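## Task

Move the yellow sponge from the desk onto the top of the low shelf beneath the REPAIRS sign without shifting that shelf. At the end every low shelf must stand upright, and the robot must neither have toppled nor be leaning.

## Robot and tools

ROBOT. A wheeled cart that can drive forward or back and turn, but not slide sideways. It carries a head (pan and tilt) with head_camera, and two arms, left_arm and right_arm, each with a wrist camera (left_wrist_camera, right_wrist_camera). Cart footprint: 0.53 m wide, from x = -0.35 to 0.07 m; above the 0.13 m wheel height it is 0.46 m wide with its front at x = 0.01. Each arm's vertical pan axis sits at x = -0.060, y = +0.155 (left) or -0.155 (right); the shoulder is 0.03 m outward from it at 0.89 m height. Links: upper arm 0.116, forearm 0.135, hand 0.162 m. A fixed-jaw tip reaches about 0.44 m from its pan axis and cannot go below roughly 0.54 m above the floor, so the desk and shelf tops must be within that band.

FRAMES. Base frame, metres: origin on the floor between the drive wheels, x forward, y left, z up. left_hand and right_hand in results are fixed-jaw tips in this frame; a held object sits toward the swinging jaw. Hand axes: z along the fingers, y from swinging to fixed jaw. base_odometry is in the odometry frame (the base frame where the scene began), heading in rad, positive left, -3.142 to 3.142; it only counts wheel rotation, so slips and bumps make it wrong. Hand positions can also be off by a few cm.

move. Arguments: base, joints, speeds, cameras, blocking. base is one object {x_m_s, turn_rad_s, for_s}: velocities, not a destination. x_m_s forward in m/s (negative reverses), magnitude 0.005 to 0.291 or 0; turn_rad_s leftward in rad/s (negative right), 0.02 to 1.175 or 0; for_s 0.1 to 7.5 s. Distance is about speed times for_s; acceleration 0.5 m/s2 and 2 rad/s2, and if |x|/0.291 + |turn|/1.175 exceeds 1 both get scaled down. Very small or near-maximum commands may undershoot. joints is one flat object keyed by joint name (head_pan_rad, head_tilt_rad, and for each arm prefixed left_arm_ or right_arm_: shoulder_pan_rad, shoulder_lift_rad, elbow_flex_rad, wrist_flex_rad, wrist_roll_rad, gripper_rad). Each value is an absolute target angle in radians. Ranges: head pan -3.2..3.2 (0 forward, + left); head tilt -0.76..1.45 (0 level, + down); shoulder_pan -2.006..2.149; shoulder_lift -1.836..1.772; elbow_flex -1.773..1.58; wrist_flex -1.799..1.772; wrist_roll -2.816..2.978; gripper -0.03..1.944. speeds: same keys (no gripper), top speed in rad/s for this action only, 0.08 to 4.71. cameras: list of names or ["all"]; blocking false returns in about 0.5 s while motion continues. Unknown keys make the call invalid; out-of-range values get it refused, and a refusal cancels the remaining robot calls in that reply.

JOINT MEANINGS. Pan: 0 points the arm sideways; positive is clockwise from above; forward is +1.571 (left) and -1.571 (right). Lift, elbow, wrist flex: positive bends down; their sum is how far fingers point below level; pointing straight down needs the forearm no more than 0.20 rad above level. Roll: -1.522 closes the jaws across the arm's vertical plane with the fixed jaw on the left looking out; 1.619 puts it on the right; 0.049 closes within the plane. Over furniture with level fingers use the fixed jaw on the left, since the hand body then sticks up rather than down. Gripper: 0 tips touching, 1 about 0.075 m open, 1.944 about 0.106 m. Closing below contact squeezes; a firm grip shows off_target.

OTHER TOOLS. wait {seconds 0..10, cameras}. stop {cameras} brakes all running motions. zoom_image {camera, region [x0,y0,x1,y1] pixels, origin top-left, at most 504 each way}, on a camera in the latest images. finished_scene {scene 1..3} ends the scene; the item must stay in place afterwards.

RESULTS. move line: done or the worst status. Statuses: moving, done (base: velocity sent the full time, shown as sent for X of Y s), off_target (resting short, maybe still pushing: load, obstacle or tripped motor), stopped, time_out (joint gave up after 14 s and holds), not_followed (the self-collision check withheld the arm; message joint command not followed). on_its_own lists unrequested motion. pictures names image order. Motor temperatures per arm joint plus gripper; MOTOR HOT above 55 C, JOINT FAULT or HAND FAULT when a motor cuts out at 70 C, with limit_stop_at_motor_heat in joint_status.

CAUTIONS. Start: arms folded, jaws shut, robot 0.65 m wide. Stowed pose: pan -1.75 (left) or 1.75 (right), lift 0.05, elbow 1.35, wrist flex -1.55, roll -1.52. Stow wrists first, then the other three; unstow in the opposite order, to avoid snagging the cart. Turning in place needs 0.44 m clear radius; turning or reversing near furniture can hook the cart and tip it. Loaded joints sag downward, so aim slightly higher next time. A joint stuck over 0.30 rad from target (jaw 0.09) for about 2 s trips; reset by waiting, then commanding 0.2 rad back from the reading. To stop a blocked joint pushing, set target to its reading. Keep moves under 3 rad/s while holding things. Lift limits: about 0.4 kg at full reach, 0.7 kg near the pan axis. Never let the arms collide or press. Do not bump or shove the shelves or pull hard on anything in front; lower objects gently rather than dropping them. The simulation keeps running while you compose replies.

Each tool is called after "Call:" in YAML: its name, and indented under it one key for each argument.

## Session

Call:
move:
  joints: {"head_pan_rad": 0.0, "head_tilt_rad": 0.15}
  cameras: ["head_camera"]

Call:
move:
  joints: {"head_pan_rad": -0.85}
  cameras: ["head_camera"]

Call:
move:
  joints: {"head_pan_rad": -1.7}
  cameras: ["head_camera"]

Call:
move:
  joints: {"head_pan_rad": 0.85}
  cameras: ["head_camera"]

Call:
move:
  joints: {"head_pan_rad": 1.7}
  cameras: ["head_camera"]

Call:
move:
  joints: {"head_pan_rad": 2.5}
  cameras: ["head_camera"]

Scene clock: 0.83 s.
Motor temperatures (°C): left_arm=[31 31 31 31 32 28] | right_arm=[30 28 27 27 30 28]
move: done
base_odometry: x=+0.000 y=+0.000 heading=+0.000
base_status: not commanded
joint_positions: head_pan_rad=+0.000 head_tilt_rad=+0.141 left_arm_shoulder_pan_rad=+0.000 left_arm_shoulder_lift_rad=-1.704 left_arm_elbow_flex_rad=+1.478 left_arm_wrist_flex_rad=+0.984 left_arm_wrist_roll_rad=-0.001 left_arm_gripper_rad=+0.000 right_arm_shoulder_pan_rad=+0.001 right_arm_shoulder_lift_rad=-1.670 right_arm_elbow_flex_rad=+1.496 right_arm_wrist_flex_rad=+1.032 right_arm_wrist_roll_rad=+0.000 right_arm_gripper_rad=+0.000
joint_status: all done
left_hand: x=-0.0600 y=+0.3116 z=+0.8261 quat_wxyz=(+0.395, -0.918, +0.023, +0.010) (m; base frame)
right_hand: x=-0.0602 y=-0.3015 z=+0.8125 quat_wxyz=(+0.008, +0.023, +0.937, -0.348) (m; base frame)
pictures: head_camera
Images, in order (width x height): head_camera 644x476.

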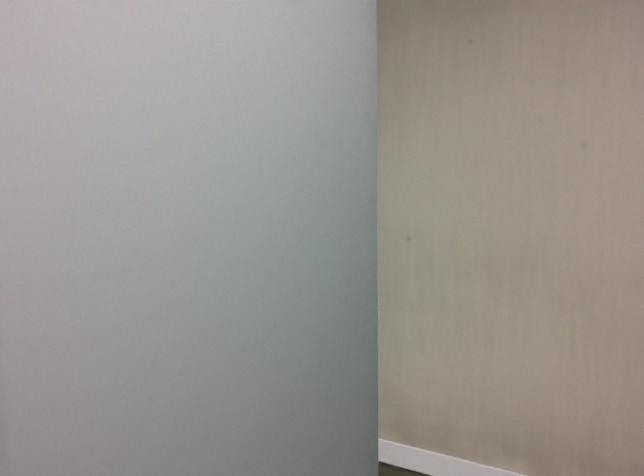

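Scene clock: 2.20 s.
move: done
base_odometry: x=+0.000 y=+0.000 heading=+0.000
base_status: not commanded
joint_positions: head_pan_rad=-0.841 head_tilt_rad=+0.141 left_arm_shoulder_pan_rad=+0.000 left_arm_shoulder_lift_rad=-1.704 left_arm_elbow_flex_rad=+1.478 left_arm_wrist_flex_rad=+0.984 left_arm_wrist_roll_rad=-0.001 left_arm_gripper_rad=+0.000 right_arm_shoulder_pan_rad=+0.001 right_arm_shoulder_lift_rad=-1.670 right_arm_elbow_flex_rad=+1.496 right_arm_wrist_flex_rad=+1.032 right_arm_wrist_roll_rad=+0.000 right_arm_gripper_rad=+0.000
joint_status: all done
left_hand: x=-0.0600 y=+0.3116 z=+0.8261 quat_wxyz=(+0.395, -0.918, +0.023, +0.010) (m; base frame)
right_hand: x=-0.0602 y=-0.3015 z=+0.8125 quat_wxyz=(+0.008, +0.023, +0.937, -0.348) (m; base frame)
pictures: head_camera
Images, in order (width x height): head_camera 644x476.

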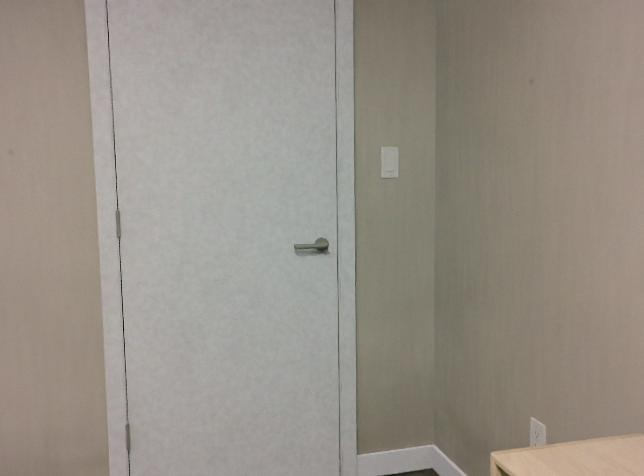

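Scene clock: 3.57 s.
move: done
base_odometry: x=+0.000 y=+0.000 heading=+0.000
base_status: not commanded
joint_positions: head_pan_rad=-1.690 head_tilt_rad=+0.141 left_arm_shoulder_pan_rad=+0.000 left_arm_shoulder_lift_rad=-1.704 left_arm_elbow_flex_rad=+1.478 left_arm_wrist_flex_rad=+0.984 left_arm_wrist_roll_rad=-0.001 left_arm_gripper_rad=+0.000 right_arm_shoulder_pan_rad=+0.001 right_arm_shoulder_lift_rad=-1.670 right_arm_elbow_flex_rad=+1.496 right_arm_wrist_flex_rad=+1.032 right_arm_wrist_roll_rad=+0.000 right_arm_gripper_rad=+0.000
joint_status: all done
left_hand: x=-0.0600 y=+0.3116 z=+0.8261 quat_wxyz=(+0.395, -0.918, +0.023, +0.010) (m; base frame)
right_hand: x=-0.0602 y=-0.3015 z=+0.8125 quat_wxyz=(+0.008, +0.023, +0.937, -0.348) (m; base frame)
pictures: head_camera
Images, in order (width x height): head_camera 644x476.

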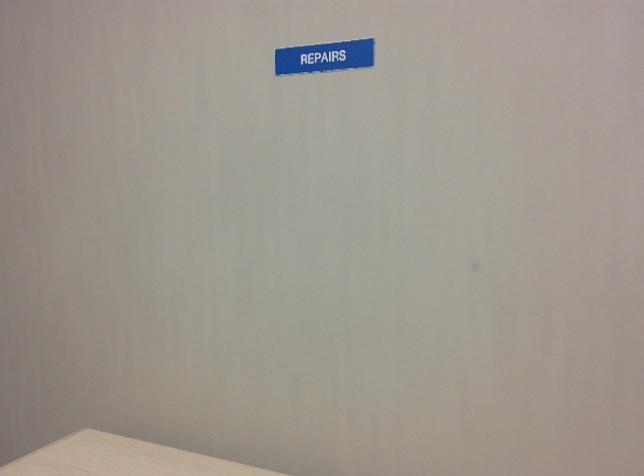

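Scene clock: 6.07 s.
move: done
base_odometry: x=+0.000 y=+0.000 heading=+0.000
base_status: not commanded
joint_positions: head_pan_rad=+0.839 head_tilt_rad=+0.141 left_arm_shoulder_pan_rad=+0.000 left_arm_shoulder_lift_rad=-1.704 left_arm_elbow_flex_rad=+1.478 left_arm_wrist_flex_rad=+0.984 left_arm_wrist_roll_rad=-0.001 left_arm_gripper_rad=+0.000 right_arm_shoulder_pan_rad=+0.001 right_arm_shoulder_lift_rad=-1.670 right_arm_elbow_flex_rad=+1.496 right_arm_wrist_flex_rad=+1.032 right_arm_wrist_roll_rad=+0.000 right_arm_gripper_rad=+0.000
joint_status: all done
left_hand: x=-0.0600 y=+0.3116 z=+0.8261 quat_wxyz=(+0.395, -0.918, +0.023, +0.010) (m; base frame)
right_hand: x=-0.0602 y=-0.3015 z=+0.8125 quat_wxyz=(+0.008, +0.023, +0.937, -0.348) (m; base frame)
pictures: head_camera
Images, in order (width x height): head_camera 644x476.

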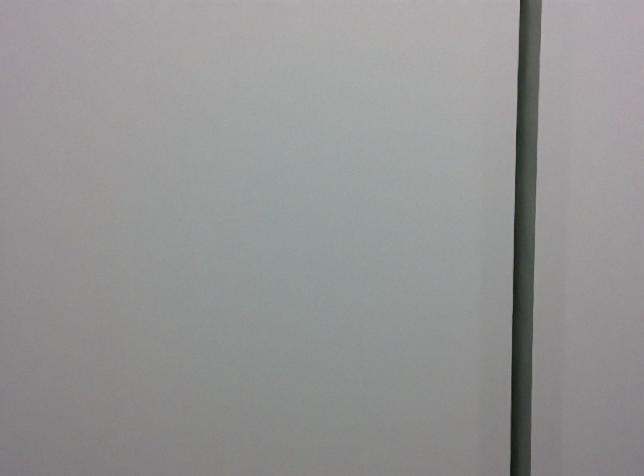

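Scene clock: 7.43 s.
move: done
base_odometry: x=+0.000 y=+0.000 heading=+0.000
base_status: not commanded
joint_positions: head_pan_rad=+1.689 head_tilt_rad=+0.141 left_arm_shoulder_pan_rad=+0.000 left_arm_shoulder_lift_rad=-1.704 left_arm_elbow_flex_rad=+1.478 left_arm_wrist_flex_rad=+0.984 left_arm_wrist_roll_rad=-0.001 left_arm_gripper_rad=+0.000 right_arm_shoulder_pan_rad=+0.001 right_arm_shoulder_lift_rad=-1.670 right_arm_elbow_flex_rad=+1.496 right_arm_wrist_flex_rad=+1.032 right_arm_wrist_roll_rad=+0.000 right_arm_gripper_rad=+0.000
joint_status: all done
left_hand: x=-0.0600 y=+0.3116 z=+0.8261 quat_wxyz=(+0.395, -0.918, +0.023, +0.010) (m; base frame)
right_hand: x=-0.0602 y=-0.3015 z=+0.8125 quat_wxyz=(+0.008, +0.023, +0.937, -0.348) (m; base frame)
pictures: head_camera
Images, in order (width x height): head_camera 644x476.

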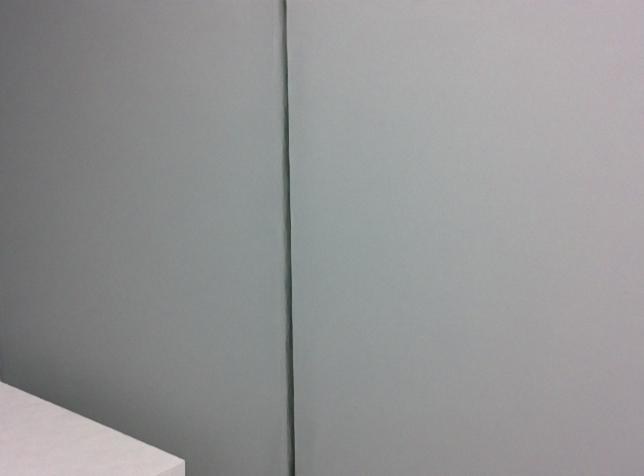

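Scene clock: 8.77 s.
move: done
base_odometry: x=+0.000 y=+0.000 heading=+0.000
base_status: not commanded
joint_positions: head_pan_rad=+2.490 head_tilt_rad=+0.141 left_arm_shoulder_pan_rad=+0.000 left_arm_shoulder_lift_rad=-1.704 left_arm_elbow_flex_rad=+1.478 left_arm_wrist_flex_rad=+0.984 left_arm_wrist_roll_rad=-0.001 left_arm_gripper_rad=+0.000 right_arm_shoulder_pan_rad=+0.001 right_arm_shoulder_lift_rad=-1.670 right_arm_elbow_flex_rad=+1.496 right_arm_wrist_flex_rad=+1.032 right_arm_wrist_roll_rad=+0.000 right_arm_gripper_rad=+0.000
joint_status: all done
left_hand: x=-0.0600 y=+0.3116 z=+0.8261 quat_wxyz=(+0.395, -0.918, +0.023, +0.010) (m; base frame)
right_hand: x=-0.0602 y=-0.3015 z=+0.8125 quat_wxyz=(+0.008, +0.023, +0.937, -0.348) (m; base frame)
pictures: head_camera
Images, in order (width x height): head_camera 644x476.

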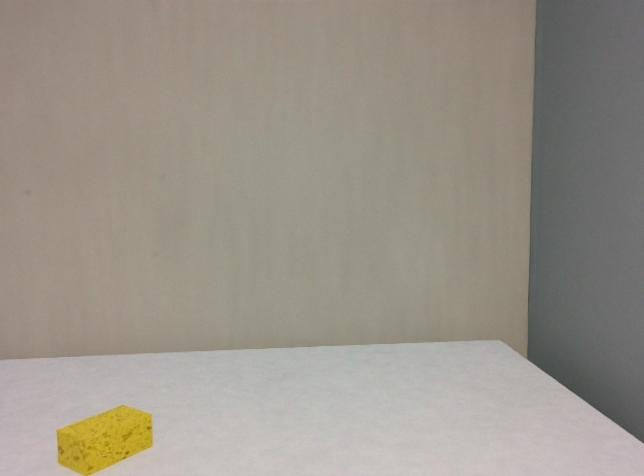

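Call:
move:
  joints: {"head_pan_rad": 2.9, "head_tilt_rad": 0.5}
  cameras: ["head_camera"]

Call:
move:
  joints: {"head_pan_rad": -2.4, "head_tilt_rad": 0.5}
  cameras: ["head_camera"]

Call:
move:
  joints: {"head_pan_rad": -1.4, "head_tilt_rad": 0.5}
  cameras: ["head_camera"]

Call:
move:
  joints: {"head_pan_rad": 0.2, "head_tilt_rad": 0.9}
  cameras: ["head_camera"]

Scene clock: 16.30 s.
move: done
base_odometry: x=+0.000 y=+0.000 heading=+0.000
base_status: not commanded
joint_positions: head_pan_rad=+2.890 head_tilt_rad=+0.493 left_arm_shoulder_pan_rad=+0.000 left_arm_shoulder_lift_rad=-1.704 left_arm_elbow_flex_rad=+1.478 left_arm_wrist_flex_rad=+0.984 left_arm_wrist_roll_rad=-0.001 left_arm_gripper_rad=+0.000 right_arm_shoulder_pan_rad=+0.001 right_arm_shoulder_lift_rad=-1.670 right_arm_elbow_flex_rad=+1.496 right_arm_wrist_flex_rad=+1.032 right_arm_wrist_roll_rad=+0.000 right_arm_gripper_rad=+0.000
joint_status: all done
left_hand: x=-0.0600 y=+0.3116 z=+0.8261 quat_wxyz=(+0.395, -0.918, +0.023, +0.010) (m; base frame)
right_hand: x=-0.0602 y=-0.3015 z=+0.8125 quat_wxyz=(+0.008, +0.023, +0.937, -0.348) (m; base frame)
pictures: head_camera
Images, in order (width x height): head_camera 644x476.

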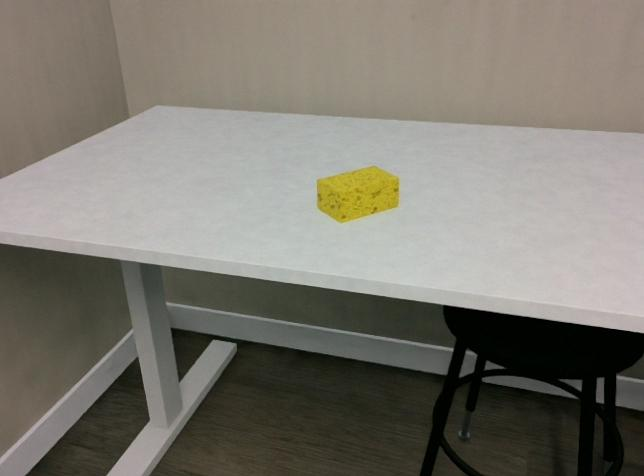

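Scene clock: 20.63 s.
move: done
base_odometry: x=+0.000 y=+0.000 heading=+0.000
base_status: not commanded
joint_positions: head_pan_rad=-2.391 head_tilt_rad=+0.493 left_arm_shoulder_pan_rad=+0.000 left_arm_shoulder_lift_rad=-1.704 left_arm_elbow_flex_rad=+1.478 left_arm_wrist_flex_rad=+0.984 left_arm_wrist_roll_rad=-0.001 left_arm_gripper_rad=+0.000 right_arm_shoulder_pan_rad=+0.001 right_arm_shoulder_lift_rad=-1.670 right_arm_elbow_flex_rad=+1.496 right_arm_wrist_flex_rad=+1.032 right_arm_wrist_roll_rad=+0.000 right_arm_gripper_rad=+0.000
joint_status: all done
left_hand: x=-0.0600 y=+0.3116 z=+0.8261 quat_wxyz=(+0.395, -0.918, +0.023, +0.010) (m; base frame)
right_hand: x=-0.0602 y=-0.3015 z=+0.8125 quat_wxyz=(+0.008, +0.023, +0.937, -0.348) (m; base frame)
pictures: head_camera
Images, in order (width x height): head_camera 644x476.

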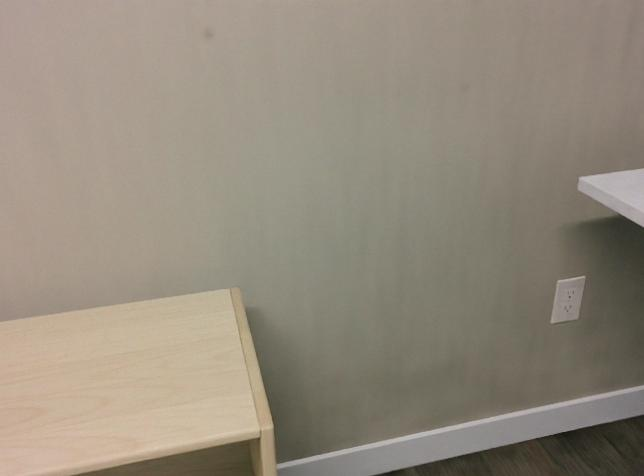

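Scene clock: 22.10 s.
move: done
base_odometry: x=+0.000 y=+0.000 heading=+0.000
base_status: not commanded
joint_positions: head_pan_rad=-1.411 head_tilt_rad=+0.493 left_arm_shoulder_pan_rad=+0.000 left_arm_shoulder_lift_rad=-1.704 left_arm_elbow_flex_rad=+1.478 left_arm_wrist_flex_rad=+0.984 left_arm_wrist_roll_rad=-0.001 left_arm_gripper_rad=+0.000 right_arm_shoulder_pan_rad=+0.001 right_arm_shoulder_lift_rad=-1.670 right_arm_elbow_flex_rad=+1.496 right_arm_wrist_flex_rad=+1.032 right_arm_wrist_roll_rad=+0.000 right_arm_gripper_rad=+0.000
joint_status: all done
left_hand: x=-0.0600 y=+0.3116 z=+0.8261 quat_wxyz=(+0.395, -0.918, +0.023, +0.010) (m; base frame)
right_hand: x=-0.0602 y=-0.3015 z=+0.8125 quat_wxyz=(+0.008, +0.023, +0.937, -0.348) (m; base frame)
pictures: head_camera
Images, in order (width x height): head_camera 644x476.

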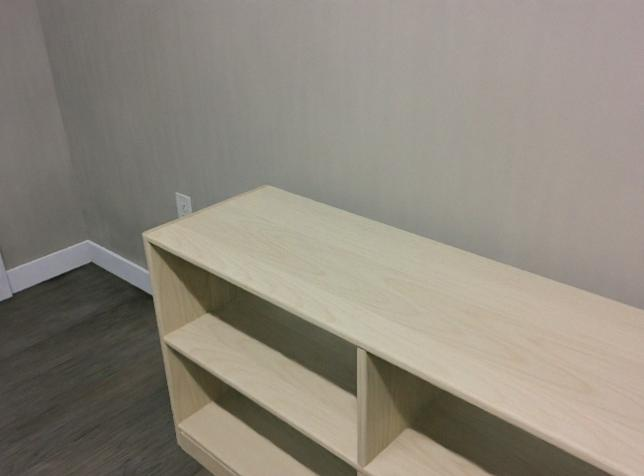

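Scene clock: 23.97 s.
move: done
base_odometry: x=+0.000 y=+0.000 heading=+0.000
base_status: not commanded
joint_positions: head_pan_rad=+0.189 head_tilt_rad=+0.894 left_arm_shoulder_pan_rad=+0.000 left_arm_shoulder_lift_rad=-1.704 left_arm_elbow_flex_rad=+1.478 left_arm_wrist_flex_rad=+0.984 left_arm_wrist_roll_rad=-0.001 left_arm_gripper_rad=+0.000 right_arm_shoulder_pan_rad=+0.001 right_arm_shoulder_lift_rad=-1.670 right_arm_elbow_flex_rad=+1.496 right_arm_wrist_flex_rad=+1.032 right_arm_wrist_roll_rad=+0.000 right_arm_gripper_rad=+0.000
joint_status: all done
left_hand: x=-0.0600 y=+0.3116 z=+0.8261 quat_wxyz=(+0.395, -0.918, +0.023, +0.010) (m; base frame)
right_hand: x=-0.0602 y=-0.3015 z=+0.8125 quat_wxyz=(+0.008, +0.023, +0.937, -0.348) (m; base frame)
pictures: head_camera
Images, in order (width x height): head_camera 644x476.

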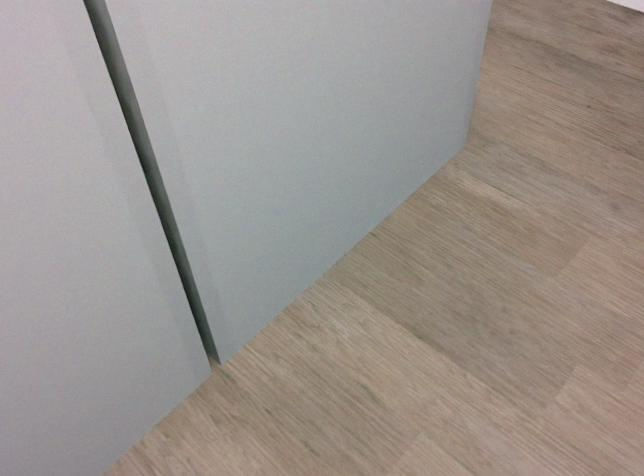

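Call:
move:
  base: {"turn_rad_s": 0.9, "for_s": 3.4}
  joints: {"head_pan_rad": -0.3, "head_tilt_rad": 0.7}

Call:
move:
  base: {"x_m_s": 0.25, "for_s": 1.7}
  joints: {"left_arm_shoulder_lift_rad": -0.5, "left_arm_elbow_flex_rad": 0.75, "left_arm_wrist_flex_rad": 0.1, "left_arm_wrist_roll_rad": -1.522, "left_arm_gripper_rad": 1.6}
  cameras: ["head_camera"]

Scene clock: 86.67 s.
move: done
base_odometry: x=-0.001 y=+0.000 heading=+3.059
base_status: done (sent for 3.4 of 3.4 s)
joint_positions: head_pan_rad=-0.292 head_tilt_rad=+0.713 left_arm_shoulder_pan_rad=-0.006 left_arm_shoulder_lift_rad=-1.704 left_arm_elbow_flex_rad=+1.478 left_arm_wrist_flex_rad=+0.984 left_arm_wrist_roll_rad=-0.001 left_arm_gripper_rad=+0.000 right_arm_shoulder_pan_rad=-0.002 right_arm_shoulder_lift_rad=-1.670 right_arm_elbow_flex_rad=+1.496 right_arm_wrist_flex_rad=+1.032 right_arm_wrist_roll_rad=+0.000 right_arm_gripper_rad=+0.000
joint_status: all done
left_hand: x=-0.0609 y=+0.3116 z=+0.8261 quat_wxyz=(+0.395, -0.918, +0.020, +0.011) (m; base frame)
right_hand: x=-0.0597 y=-0.3015 z=+0.8125 quat_wxyz=(+0.009, +0.022, +0.937, -0.348) (m; base frame)
pictures: none

Scene clock: 89.47 s.
move: done
base_odometry: x=-0.425 y=+0.034 heading=+3.058
base_status: done (sent for 1.7 of 1.7 s)
joint_positions: head_pan_rad=-0.292 head_tilt_rad=+0.713 left_arm_shoulder_pan_rad=-0.001 left_arm_shoulder_lift_rad=-0.501 left_arm_elbow_flex_rad=+0.789 left_arm_wrist_flex_rad=+0.115 left_arm_wrist_roll_rad=-1.518 left_arm_gripper_rad=+1.592 right_arm_shoulder_pan_rad=+0.003 right_arm_shoulder_lift_rad=-1.670 right_arm_elbow_flex_rad=+1.496 right_arm_wrist_flex_rad=+1.032 right_arm_wrist_roll_rad=+0.000 right_arm_gripper_rad=+0.000
joint_status: all done
left_hand: x=-0.0681 y=+0.4342 z=+0.9096 quat_wxyz=(+0.390, -0.592, +0.588, +0.389) (m; base frame)
right_hand: x=-0.0604 y=-0.3015 z=+0.8125 quat_wxyz=(+0.008, +0.024, +0.937, -0.348) (m; base frame)
pictures: head_camera
Images, in order (width x height): head_camera 644x476.

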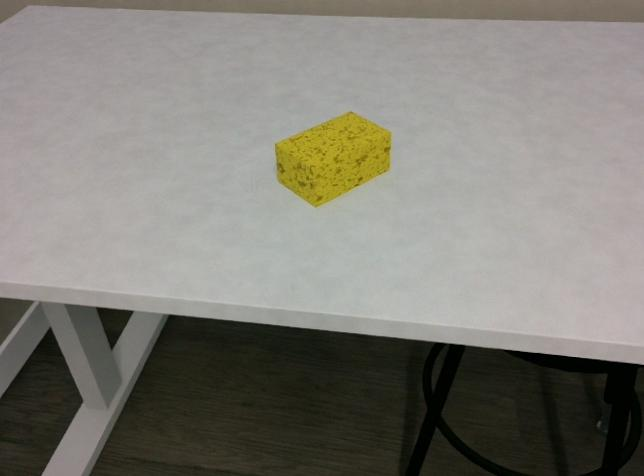

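Call:
move:
  base: {"x_m_s": 0.15, "for_s": 1.15}

Call:
move:
  base: {"turn_rad_s": -0.4, "for_s": 2.05}
  joints: {"left_arm_shoulder_pan_rad": 1.6, "head_pan_rad": 0.3, "head_tilt_rad": 1.0}
  cameras: ["head_camera", "left_wrist_camera"]

Scene clock: 127.07 s.
move: done
base_odometry: x=-0.600 y=+0.049 heading=+3.057
base_status: done (sent for 1.17 of 1.17 s)
joint_positions: head_pan_rad=-0.292 head_tilt_rad=+0.713 left_arm_shoulder_pan_rad=-0.004 left_arm_shoulder_lift_rad=-0.501 left_arm_elbow_flex_rad=+0.789 left_arm_wrist_flex_rad=+0.115 left_arm_wrist_roll_rad=-1.524 left_arm_gripper_rad=+1.592 right_arm_shoulder_pan_rad=+0.004 right_arm_shoulder_lift_rad=-1.670 right_arm_elbow_flex_rad=+1.496 right_arm_wrist_flex_rad=+1.032 right_arm_wrist_roll_rad=+0.000 right_arm_gripper_rad=+0.000
joint_status: not commanded
left_hand: x=-0.0690 y=+0.4342 z=+0.9096 quat_wxyz=(+0.388, -0.591, +0.589, +0.391) (m; base frame)
right_hand: x=-0.0606 y=-0.3015 z=+0.8125 quat_wxyz=(+0.008, +0.025, +0.937, -0.348) (m; base frame)
pictures: none

Scene clock: 129.73 s.
move: done
base_odometry: x=-0.599 y=+0.048 heading=+2.232
base_status: done (sent for 2.07 of 2.07 s)
joint_positions: head_pan_rad=+0.290 head_tilt_rad=+0.994 left_arm_shoulder_pan_rad=+1.603 left_arm_shoulder_lift_rad=-0.501 left_arm_elbow_flex_rad=+0.789 left_arm_wrist_flex_rad=+0.115 left_arm_wrist_roll_rad=-1.526 left_arm_gripper_rad=+1.592 right_arm_shoulder_pan_rad=+0.003 right_arm_shoulder_lift_rad=-1.670 right_arm_elbow_flex_rad=+1.496 right_arm_wrist_flex_rad=+1.032 right_arm_wrist_roll_rad=+0.000 right_arm_gripper_rad=+0.000
joint_status: all done
left_hand: x=+0.2194 y=+0.1537 z=+0.9097 quat_wxyz=(+0.551, +0.015, +0.834, -0.008) (m; base frame)
right_hand: x=-0.0604 y=-0.3015 z=+0.8125 quat_wxyz=(+0.008, +0.024, +0.937, -0.348) (m; base frame)
pictures: head_camera, left_wrist_camera
Images, in order (width x height): head_camera 644x476, left_wrist_camera 644x476.

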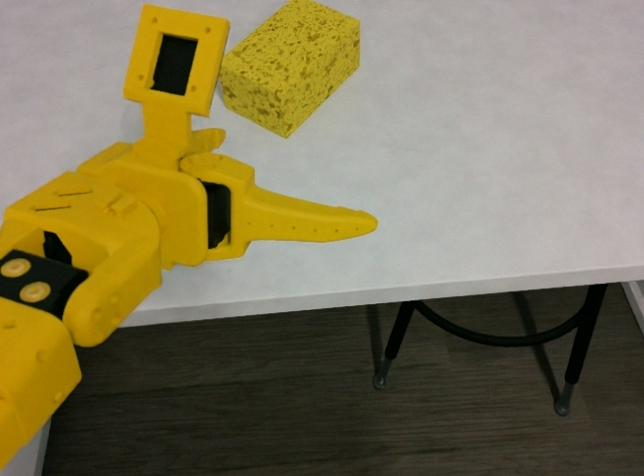

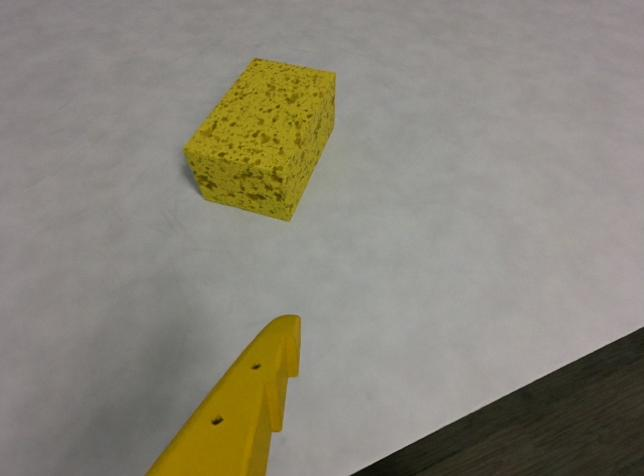

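Call:
move:
  base: {"x_m_s": -0.15, "for_s": 0.6}

Call:
move:
  base: {"turn_rad_s": -0.6, "for_s": 1.0}

Call:
move:
  base: {"x_m_s": -0.15, "for_s": 0.8}

Call:
move:
  base: {"turn_rad_s": 0.6, "for_s": 1.0}
  joints: {"left_arm_gripper_rad": 1.85, "left_arm_shoulder_pan_rad": 1.7}

Call:
move:
  base: {"x_m_s": 0.15, "for_s": 1.3}
  cameras: ["head_camera", "left_wrist_camera"]

Scene clock: 159.23 s.
move: done
base_odometry: x=-0.544 y=-0.022 heading=+2.230
base_status: done (sent for 0.6 of 0.6 s)
joint_positions: head_pan_rad=+0.290 head_tilt_rad=+0.994 left_arm_shoulder_pan_rad=+1.602 left_arm_shoulder_lift_rad=-0.501 left_arm_elbow_flex_rad=+0.789 left_arm_wrist_flex_rad=+0.115 left_arm_wrist_roll_rad=-1.526 left_arm_gripper_rad=+1.592 right_arm_shoulder_pan_rad=-0.002 right_arm_shoulder_lift_rad=-1.670 right_arm_elbow_flex_rad=+1.496 right_arm_wrist_flex_rad=+1.032 right_arm_wrist_roll_rad=+0.000 right_arm_gripper_rad=+0.000
joint_status: not commanded
left_hand: x=+0.2194 y=+0.1541 z=+0.9097 quat_wxyz=(+0.551, +0.014, +0.834, -0.008) (m; base frame)
right_hand: x=-0.0597 y=-0.3015 z=+0.8125 quat_wxyz=(+0.009, +0.022, +0.937, -0.348) (m; base frame)
pictures: none

Scene clock: 160.90 s.
move: done
base_odometry: x=-0.544 y=-0.023 heading=+1.634
base_status: done (sent for 1 of 1 s)
joint_positions: head_pan_rad=+0.290 head_tilt_rad=+0.994 left_arm_shoulder_pan_rad=+1.600 left_arm_shoulder_lift_rad=-0.501 left_arm_elbow_flex_rad=+0.789 left_arm_wrist_flex_rad=+0.115 left_arm_wrist_roll_rad=-1.526 left_arm_gripper_rad=+1.592 right_arm_shoulder_pan_rad=+0.004 right_arm_shoulder_lift_rad=-1.670 right_arm_elbow_flex_rad=+1.496 right_arm_wrist_flex_rad=+1.032 right_arm_wrist_roll_rad=+0.000 right_arm_gripper_rad=+0.000
joint_status: not commanded
left_hand: x=+0.2194 y=+0.1545 z=+0.9097 quat_wxyz=(+0.551, +0.014, +0.834, -0.007) (m; base frame)
right_hand: x=-0.0606 y=-0.3015 z=+0.8125 quat_wxyz=(+0.008, +0.025, +0.937, -0.348) (m; base frame)
pictures: none

Scene clock: 162.83 s.
move: done
base_odometry: x=-0.536 y=-0.142 heading=+1.630
base_status: done (sent for 0.8 of 0.8 s)
joint_positions: head_pan_rad=+0.290 head_tilt_rad=+0.994 left_arm_shoulder_pan_rad=+1.600 left_arm_shoulder_lift_rad=-0.501 left_arm_elbow_flex_rad=+0.789 left_arm_wrist_flex_rad=+0.115 left_arm_wrist_roll_rad=-1.526 left_arm_gripper_rad=+1.592 right_arm_shoulder_pan_rad=-0.002 right_arm_shoulder_lift_rad=-1.670 right_arm_elbow_flex_rad=+1.496 right_arm_wrist_flex_rad=+1.032 right_arm_wrist_roll_rad=+0.000 right_arm_gripper_rad=+0.000
joint_status: not commanded
left_hand: x=+0.2194 y=+0.1545 z=+0.9097 quat_wxyz=(+0.551, +0.014, +0.834, -0.007) (m; base frame)
right_hand: x=-0.0597 y=-0.3015 z=+0.8125 quat_wxyz=(+0.009, +0.022, +0.937, -0.348) (m; base frame)
pictures: none

Scene clock: 164.50 s.
move: done
base_odometry: x=-0.537 y=-0.142 heading=+2.232
base_status: done (sent for 1 of 1 s)
joint_positions: head_pan_rad=+0.290 head_tilt_rad=+0.994 left_arm_shoulder_pan_rad=+1.694 left_arm_shoulder_lift_rad=-0.501 left_arm_elbow_flex_rad=+0.789 left_arm_wrist_flex_rad=+0.115 left_arm_wrist_roll_rad=-1.526 left_arm_gripper_rad=+1.842 right_arm_shoulder_pan_rad=-0.002 right_arm_shoulder_lift_rad=-1.670 right_arm_elbow_flex_rad=+1.496 right_arm_wrist_flex_rad=+1.032 right_arm_wrist_roll_rad=+0.000 right_arm_gripper_rad=+0.000
joint_status: all done
left_hand: x=+0.2181 y=+0.1284 z=+0.9097 quat_wxyz=(+0.550, +0.053, +0.833, -0.033) (m; base frame)
right_hand: x=-0.0597 y=-0.3015 z=+0.8125 quat_wxyz=(+0.009, +0.022, +0.937, -0.348) (m; base frame)
pictures: none

Scene clock: 166.67 s.
move: done
base_odometry: x=-0.657 y=+0.012 heading=+2.235
base_status: done (sent for 1.3 of 1.3 s)
joint_positions: head_pan_rad=+0.290 head_tilt_rad=+0.994 left_arm_shoulder_pan_rad=+1.695 left_arm_shoulder_lift_rad=-0.501 left_arm_elbow_flex_rad=+0.789 left_arm_wrist_flex_rad=+0.115 left_arm_wrist_roll_rad=-1.526 left_arm_gripper_rad=+1.842 right_arm_shoulder_pan_rad=+0.000 right_arm_shoulder_lift_rad=-1.670 right_arm_elbow_flex_rad=+1.496 right_arm_wrist_flex_rad=+1.032 right_arm_wrist_roll_rad=+0.000 right_arm_gripper_rad=+0.000
joint_status: not commanded
left_hand: x=+0.2181 y=+0.1280 z=+0.9097 quat_wxyz=(+0.550, +0.053, +0.833, -0.033) (m; base frame)
right_hand: x=-0.0600 y=-0.3015 z=+0.8125 quat_wxyz=(+0.009, +0.023, +0.937, -0.348) (m; base frame)
pictures: head_camera, left_wrist_camera
Images, in order (width x height): head_camera 644x476, left_wrist_camera 644x476.

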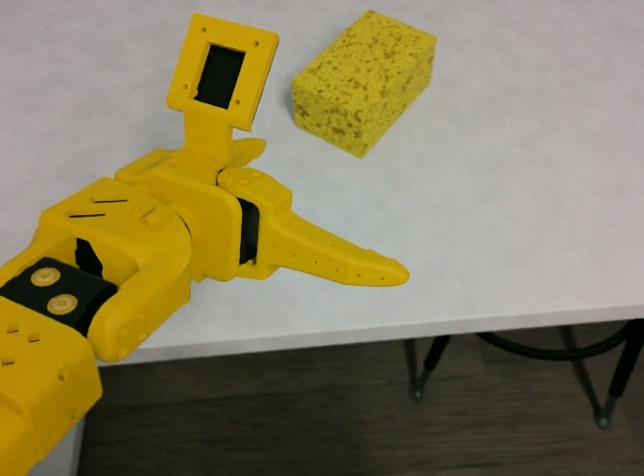

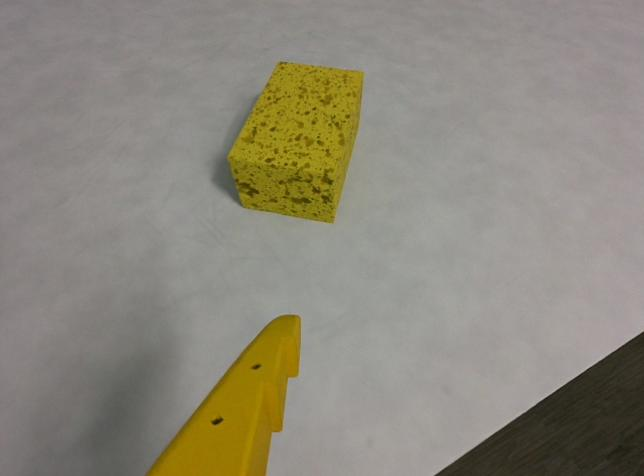

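Call:
move:
  joints: {"left_arm_shoulder_pan_rad": 1.55, "left_arm_shoulder_lift_rad": 0.39, "left_arm_elbow_flex_rad": -0.35, "left_arm_wrist_flex_rad": 0.28, "left_arm_gripper_rad": 1.93}
  cameras: ["head_camera", "left_wrist_camera"]

Scene clock: 190.07 s.
move: done
base_odometry: x=-0.657 y=+0.012 heading=+2.235
base_status: not commanded
joint_positions: head_pan_rad=+0.290 head_tilt_rad=+0.994 left_arm_shoulder_pan_rad=+1.556 left_arm_shoulder_lift_rad=+0.401 left_arm_elbow_flex_rad=-0.311 left_arm_wrist_flex_rad=+0.277 left_arm_wrist_roll_rad=-1.526 left_arm_gripper_rad=+1.922 right_arm_shoulder_pan_rad=+0.000 right_arm_shoulder_lift_rad=-1.670 right_arm_elbow_flex_rad=+1.496 right_arm_wrist_flex_rad=+1.032 right_arm_wrist_roll_rad=+0.000 right_arm_gripper_rad=+0.000
joint_status: all done
left_hand: x=+0.3246 y=+0.1686 z=+0.9220 quat_wxyz=(+0.566, -0.005, +0.824, +0.005) (m; base frame)
right_hand: x=-0.0600 y=-0.3015 z=+0.8125 quat_wxyz=(+0.009, +0.023, +0.937, -0.348) (m; base frame)
pictures: head_camera, left_wrist_camera
Images, in order (width x height): head_camera 644x476, left_wrist_camera 644x476.

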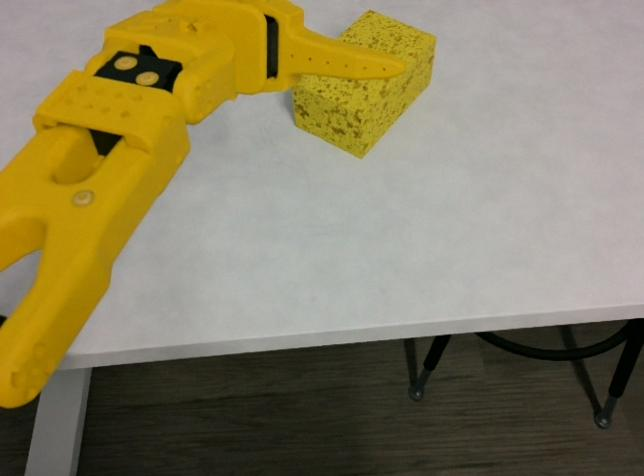

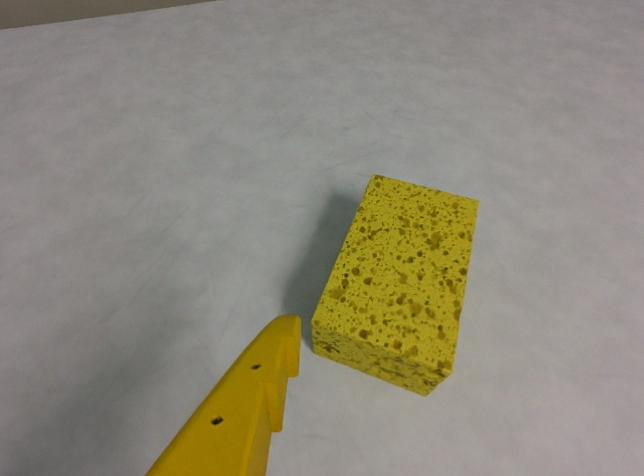

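Call:
move:
  joints: {"left_arm_shoulder_pan_rad": 1.525, "left_arm_shoulder_lift_rad": 0.512, "left_arm_elbow_flex_rad": -0.12, "left_arm_wrist_flex_rad": -0.06}
  speeds: {"left_arm_shoulder_lift_rad": 0.3, "left_arm_elbow_flex_rad": 0.4, "left_arm_wrist_flex_rad": 0.7}
  cameras: ["left_wrist_camera"]

Call:
move:
  base: {"x_m_s": 0.05, "for_s": 0.6}
  cameras: ["left_wrist_camera"]

Scene clock: 204.70 s.
move: done
base_odometry: x=-0.657 y=+0.012 heading=+2.235
base_status: not commanded
joint_positions: head_pan_rad=+0.290 head_tilt_rad=+0.994 left_arm_shoulder_pan_rad=+1.531 left_arm_shoulder_lift_rad=+0.525 left_arm_elbow_flex_rad=-0.116 left_arm_wrist_flex_rad=-0.046 left_arm_wrist_roll_rad=-1.526 left_arm_gripper_rad=+1.922 right_arm_shoulder_pan_rad=+0.000 right_arm_shoulder_lift_rad=-1.670 right_arm_elbow_flex_rad=+1.496 right_arm_wrist_flex_rad=+1.032 right_arm_wrist_roll_rad=+0.000 right_arm_gripper_rad=+0.000
joint_status: all done
left_hand: x=+0.3263 y=+0.1781 z=+0.8712 quat_wxyz=(+0.568, -0.015, +0.823, +0.012) (m; base frame)
right_hand: x=-0.0600 y=-0.3015 z=+0.8125 quat_wxyz=(+0.009, +0.023, +0.937, -0.348) (m; base frame)
pictures: left_wrist_camera
Images, in order (width x height): left_wrist_camera 644x476.

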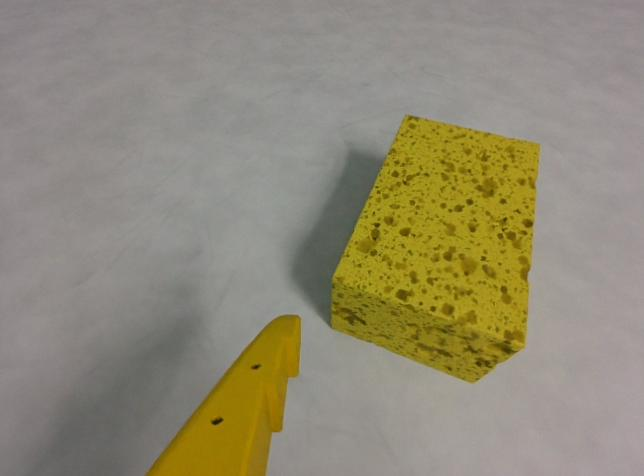

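Scene clock: 206.10 s.
move: done
base_odometry: x=-0.676 y=+0.035 heading=+2.234
base_status: done (sent for 0.6 of 0.6 s)
joint_positions: head_pan_rad=+0.290 head_tilt_rad=+0.994 left_arm_shoulder_pan_rad=+1.531 left_arm_shoulder_lift_rad=+0.525 left_arm_elbow_flex_rad=-0.116 left_arm_wrist_flex_rad=-0.046 left_arm_wrist_roll_rad=-1.526 left_arm_gripper_rad=+1.922 right_arm_shoulder_pan_rad=+0.000 right_arm_shoulder_lift_rad=-1.670 right_arm_elbow_flex_rad=+1.496 right_arm_wrist_flex_rad=+1.032 right_arm_wrist_roll_rad=+0.000 right_arm_gripper_rad=+0.000
joint_status: not commanded
left_hand: x=+0.3263 y=+0.1781 z=+0.8712 quat_wxyz=(+0.568, -0.015, +0.823, +0.012) (m; base frame)
right_hand: x=-0.0600 y=-0.3015 z=+0.8125 quat_wxyz=(+0.009, +0.023, +0.937, -0.348) (m; base frame)
pictures: left_wrist_camera
Images, in order (width x height): left_wrist_camera 644x476.

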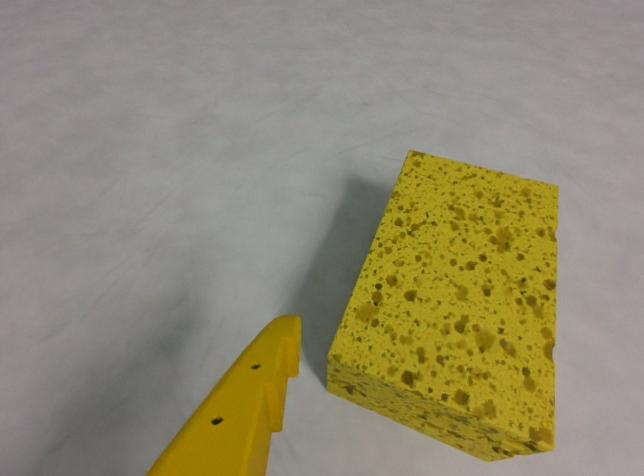

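Extend and then close.

Call:
move:
  joints: {"left_arm_shoulder_pan_rad": 1.54, "left_arm_shoulder_lift_rad": 0.77, "left_arm_elbow_flex_rad": -0.36, "left_arm_wrist_flex_rad": -0.20}
  speeds: {"left_arm_shoulder_lift_rad": 0.4, "left_arm_elbow_flex_rad": 0.4, "left_arm_wrist_flex_rad": 0.3}
  cameras: ["left_wrist_camera", "head_camera"]

Scene clock: 212.83 s.
move: done
base_odometry: x=-0.676 y=+0.035 heading=+2.234
base_status: not commanded
joint_positions: head_pan_rad=+0.290 head_tilt_rad=+0.994 left_arm_shoulder_pan_rad=+1.533 left_arm_shoulder_lift_rad=+0.784 left_arm_elbow_flex_rad=-0.325 left_arm_wrist_flex_rad=-0.185 left_arm_wrist_roll_rad=-1.526 left_arm_gripper_rad=+1.922 right_arm_shoulder_pan_rad=+0.000 right_arm_shoulder_lift_rad=-1.670 right_arm_elbow_flex_rad=+1.496 right_arm_wrist_flex_rad=+1.032 right_arm_wrist_roll_rad=+0.000 right_arm_gripper_rad=+0.000
joint_status: all done
left_hand: x=+0.3468 y=+0.1783 z=+0.8550 quat_wxyz=(+0.604, -0.014, +0.797, +0.013) (m; base frame)
right_hand: x=-0.0600 y=-0.3015 z=+0.8125 quat_wxyz=(+0.009, +0.023, +0.937, -0.348) (m; base frame)
pictures: head_camera, left_wrist_camera
Images, in order (width x height): head_camera 644x476, left_wrist_camera 644x476.

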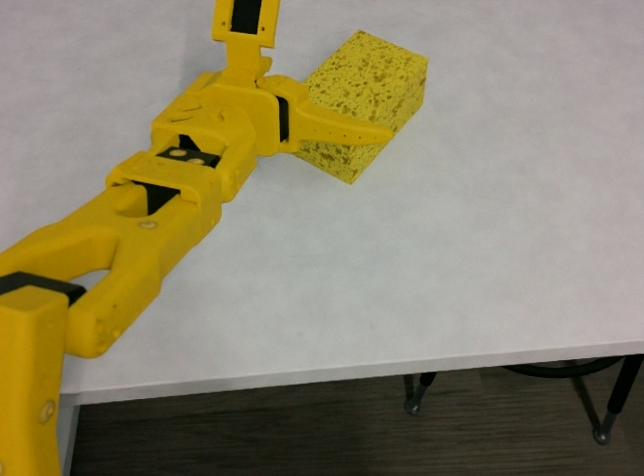

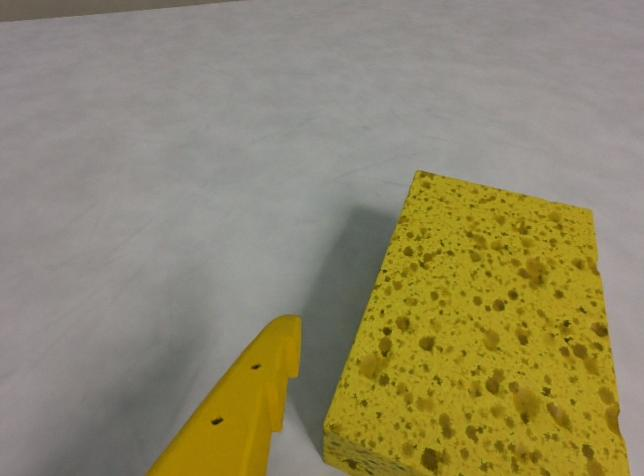

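Call:
move:
  joints: {"left_arm_shoulder_lift_rad": 0.9, "left_arm_elbow_flex_rad": -0.53, "left_arm_wrist_flex_rad": -0.2}
  speeds: {"left_arm_shoulder_lift_rad": 0.4, "left_arm_elbow_flex_rad": 0.6, "left_arm_wrist_flex_rad": 0.3}

Call:
move:
  joints: {"left_arm_gripper_rad": 0.5}
  cameras: ["left_wrist_camera"]

Scene clock: 222.37 s.
move: done
base_odometry: x=-0.676 y=+0.035 heading=+2.234
base_status: not commanded
joint_positions: head_pan_rad=+0.290 head_tilt_rad=+0.994 left_arm_shoulder_pan_rad=+1.533 left_arm_shoulder_lift_rad=+0.916 left_arm_elbow_flex_rad=-0.492 left_arm_wrist_flex_rad=-0.185 left_arm_wrist_roll_rad=-1.526 left_arm_gripper_rad=+1.922 right_arm_shoulder_pan_rad=+0.000 right_arm_shoulder_lift_rad=-1.670 right_arm_elbow_flex_rad=+1.496 right_arm_wrist_flex_rad=+1.032 right_arm_wrist_roll_rad=+0.000 right_arm_gripper_rad=+0.000
joint_status: all done
left_hand: x=+0.3571 y=+0.1787 z=+0.8513 quat_wxyz=(+0.618, -0.014, +0.786, +0.013) (m; base frame)
right_hand: x=-0.0600 y=-0.3015 z=+0.8125 quat_wxyz=(+0.009, +0.023, +0.937, -0.348) (m; base frame)
pictures: none

Scene clock: 223.60 s.
move: done
base_odometry: x=-0.676 y=+0.035 heading=+2.234
base_status: not commanded
joint_positions: head_pan_rad=+0.290 head_tilt_rad=+0.994 left_arm_shoulder_pan_rad=+1.533 left_arm_shoulder_lift_rad=+0.916 left_arm_elbow_flex_rad=-0.492 left_arm_wrist_flex_rad=-0.185 left_arm_wrist_roll_rad=-1.526 left_arm_gripper_rad=+0.506 right_arm_shoulder_pan_rad=+0.000 right_arm_shoulder_lift_rad=-1.670 right_arm_elbow_flex_rad=+1.496 right_arm_wrist_flex_rad=+1.032 right_arm_wrist_roll_rad=+0.000 right_arm_gripper_rad=+0.000
joint_status: all done
left_hand: x=+0.3571 y=+0.1787 z=+0.8513 quat_wxyz=(+0.618, -0.014, +0.786, +0.013) (m; base frame)
right_hand: x=-0.0600 y=-0.3015 z=+0.8125 quat_wxyz=(+0.009, +0.023, +0.937, -0.348) (m; base frame)
pictures: left_wrist_camera
Images, in order (width x height): left_wrist_camera 644x476.

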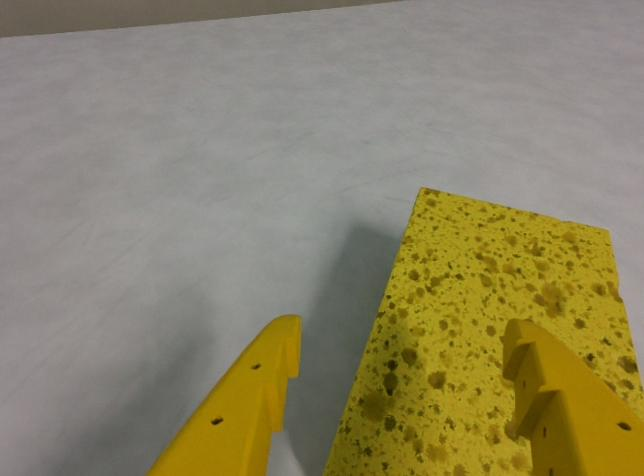

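Call:
move:
  joints: {"left_arm_gripper_rad": 1.93}

Call:
move:
  joints: {"left_arm_shoulder_pan_rad": 1.55, "left_arm_shoulder_lift_rad": 0.88, "left_arm_elbow_flex_rad": -0.30, "left_arm_wrist_flex_rad": -0.31}
  speeds: {"left_arm_shoulder_lift_rad": 0.3, "left_arm_elbow_flex_rad": 0.2, "left_arm_wrist_flex_rad": 0.3}
  cameras: ["left_wrist_camera", "head_camera"]

Scene clock: 235.97 s.
move: done
base_odometry: x=-0.676 y=+0.035 heading=+2.234
base_status: not commanded
joint_positions: head_pan_rad=+0.290 head_tilt_rad=+0.994 left_arm_shoulder_pan_rad=+1.533 left_arm_shoulder_lift_rad=+0.916 left_arm_elbow_flex_rad=-0.492 left_arm_wrist_flex_rad=-0.185 left_arm_wrist_roll_rad=-1.526 left_arm_gripper_rad=+1.922 right_arm_shoulder_pan_rad=+0.000 right_arm_shoulder_lift_rad=-1.670 right_arm_elbow_flex_rad=+1.496 right_arm_wrist_flex_rad=+1.032 right_arm_wrist_roll_rad=+0.000 right_arm_gripper_rad=+0.000
joint_status: all done
left_hand: x=+0.3571 y=+0.1787 z=+0.8513 quat_wxyz=(+0.618, -0.014, +0.786, +0.013) (m; base frame)
right_hand: x=-0.0600 y=-0.3015 z=+0.8125 quat_wxyz=(+0.009, +0.023, +0.937, -0.348) (m; base frame)
pictures: none

Scene clock: 237.50 s.
move: done
base_odometry: x=-0.676 y=+0.035 heading=+2.234
base_status: not commanded
joint_positions: head_pan_rad=+0.290 head_tilt_rad=+0.994 left_arm_shoulder_pan_rad=+1.543 left_arm_shoulder_lift_rad=+0.916 left_arm_elbow_flex_rad=-0.299 left_arm_wrist_flex_rad=-0.296 left_arm_wrist_roll_rad=-1.526 left_arm_gripper_rad=+1.922 right_arm_shoulder_pan_rad=+0.000 right_arm_shoulder_lift_rad=-1.670 right_arm_elbow_flex_rad=+1.496 right_arm_wrist_flex_rad=+1.032 right_arm_wrist_roll_rad=+0.000 right_arm_gripper_rad=+0.000
joint_status: all done
left_hand: x=+0.3416 y=+0.1738 z=+0.8154 quat_wxyz=(+0.584, -0.010, +0.811, +0.009) (m; base frame)
right_hand: x=-0.0600 y=-0.3015 z=+0.8125 quat_wxyz=(+0.009, +0.023, +0.937, -0.348) (m; base frame)
pictures: head_camera, left_wrist_camera
Images, in order (width x height): head_camera 644x476, left_wrist_camera 644x476.

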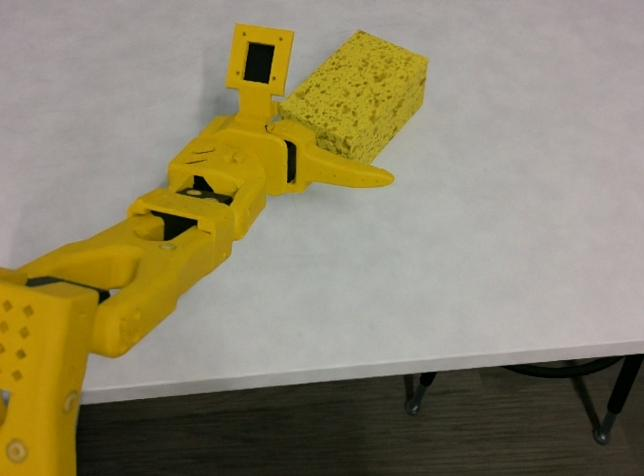

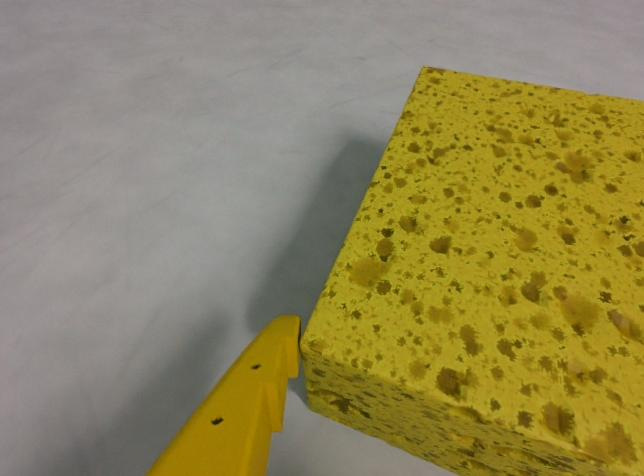

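Call:
move:
  joints: {"left_arm_shoulder_pan_rad": 1.47}

Call:
move:
  joints: {"left_arm_shoulder_lift_rad": 1.17, "left_arm_elbow_flex_rad": -0.95, "left_arm_wrist_flex_rad": 0.10}
  speeds: {"left_arm_shoulder_lift_rad": 0.2, "left_arm_elbow_flex_rad": 0.5, "left_arm_wrist_flex_rad": 0.3}
  cameras: ["left_wrist_camera", "head_camera"]

Scene clock: 252.23 s.
move: done
base_odometry: x=-0.676 y=+0.035 heading=+2.234
base_status: not commanded
joint_positions: head_pan_rad=+0.290 head_tilt_rad=+0.994 left_arm_shoulder_pan_rad=+1.476 left_arm_shoulder_lift_rad=+0.916 left_arm_elbow_flex_rad=-0.299 left_arm_wrist_flex_rad=-0.296 left_arm_wrist_roll_rad=-1.526 left_arm_gripper_rad=+1.922 right_arm_shoulder_pan_rad=+0.000 right_arm_shoulder_lift_rad=-1.670 right_arm_elbow_flex_rad=+1.496 right_arm_wrist_flex_rad=+1.032 right_arm_wrist_roll_rad=+0.000 right_arm_gripper_rad=+0.000
joint_status: all done
left_hand: x=+0.3394 y=+0.2008 z=+0.8154 quat_wxyz=(+0.584, -0.037, +0.810, +0.029) (m; base frame)
right_hand: x=-0.0600 y=-0.3015 z=+0.8125 quat_wxyz=(+0.009, +0.023, +0.937, -0.348) (m; base frame)
pictures: none

Scene clock: 254.17 s.
move: done
base_odometry: x=-0.676 y=+0.035 heading=+2.234
base_status: not commanded
joint_positions: head_pan_rad=+0.290 head_tilt_rad=+0.994 left_arm_shoulder_pan_rad=+1.476 left_arm_shoulder_lift_rad=+1.189 left_arm_elbow_flex_rad=-0.912 left_arm_wrist_flex_rad=+0.097 left_arm_wrist_roll_rad=-1.526 left_arm_gripper_rad=+1.922 right_arm_shoulder_pan_rad=+0.000 right_arm_shoulder_lift_rad=-1.670 right_arm_elbow_flex_rad=+1.496 right_arm_wrist_flex_rad=+1.032 right_arm_wrist_roll_rad=+0.000 right_arm_gripper_rad=+0.000
joint_status: all done
left_hand: x=+0.3632 y=+0.2031 z=+0.8191 quat_wxyz=(+0.563, -0.038, +0.825, +0.028) (m; base frame)
right_hand: x=-0.0600 y=-0.3015 z=+0.8125 quat_wxyz=(+0.009, +0.023, +0.937, -0.348) (m; base frame)
pictures: head_camera, left_wrist_camera
Images, in order (width x height): head_camera 644x476, left_wrist_camera 644x476.

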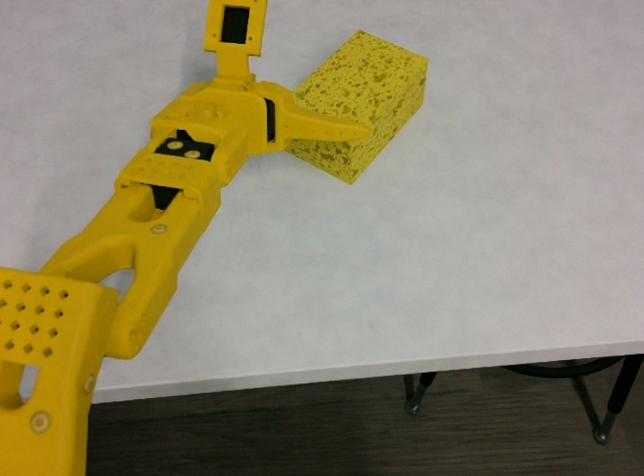

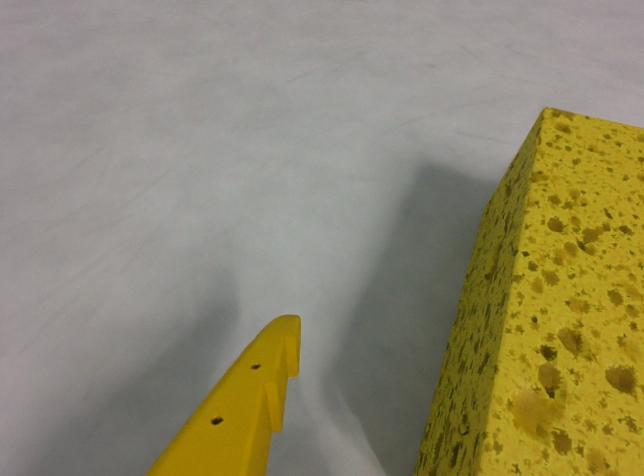

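Call:
move:
  joints: {"left_arm_shoulder_pan_rad": 1.55}
  speeds: {"left_arm_shoulder_pan_rad": 0.3}
  cameras: ["left_wrist_camera", "head_camera"]

Scene clock: 264.97 s.
move: done
base_odometry: x=-0.676 y=+0.035 heading=+2.234
base_status: not commanded
joint_positions: head_pan_rad=+0.290 head_tilt_rad=+0.994 left_arm_shoulder_pan_rad=+1.549 left_arm_shoulder_lift_rad=+1.189 left_arm_elbow_flex_rad=-0.912 left_arm_wrist_flex_rad=+0.097 left_arm_wrist_roll_rad=-1.526 left_arm_gripper_rad=+1.922 right_arm_shoulder_pan_rad=+0.000 right_arm_shoulder_lift_rad=-1.670 right_arm_elbow_flex_rad=+1.496 right_arm_wrist_flex_rad=+1.032 right_arm_wrist_roll_rad=+0.000 right_arm_gripper_rad=+0.000
joint_status: all done
left_hand: x=+0.3656 y=+0.1718 z=+0.8191 quat_wxyz=(+0.563, -0.007, +0.826, +0.007) (m; base frame)
right_hand: x=-0.0600 y=-0.3015 z=+0.8125 quat_wxyz=(+0.009, +0.023, +0.937, -0.348) (m; base frame)
pictures: head_camera, left_wrist_camera
Images, in order (width x height): head_camera 644x476, left_wrist_camera 644x476.

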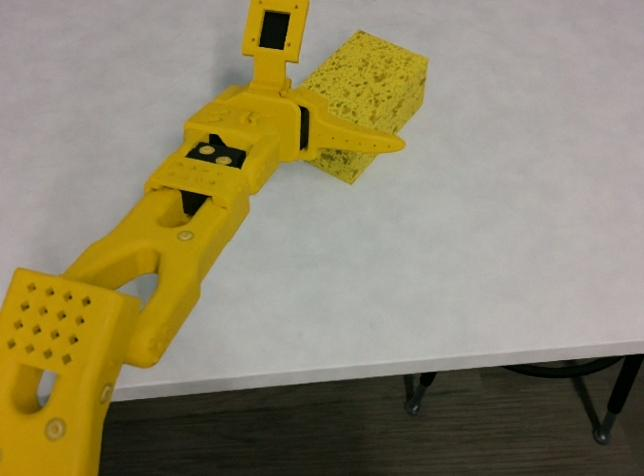

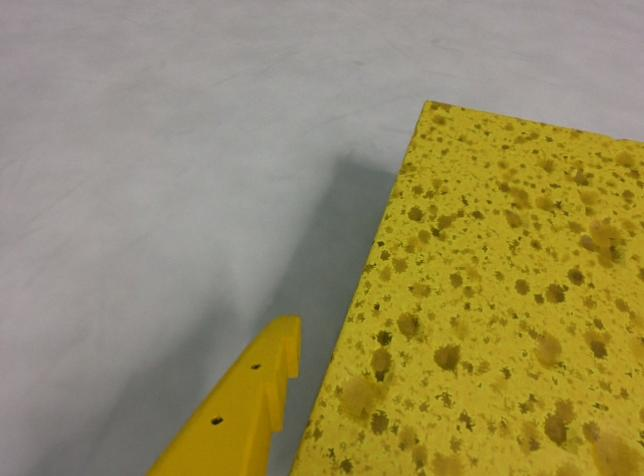

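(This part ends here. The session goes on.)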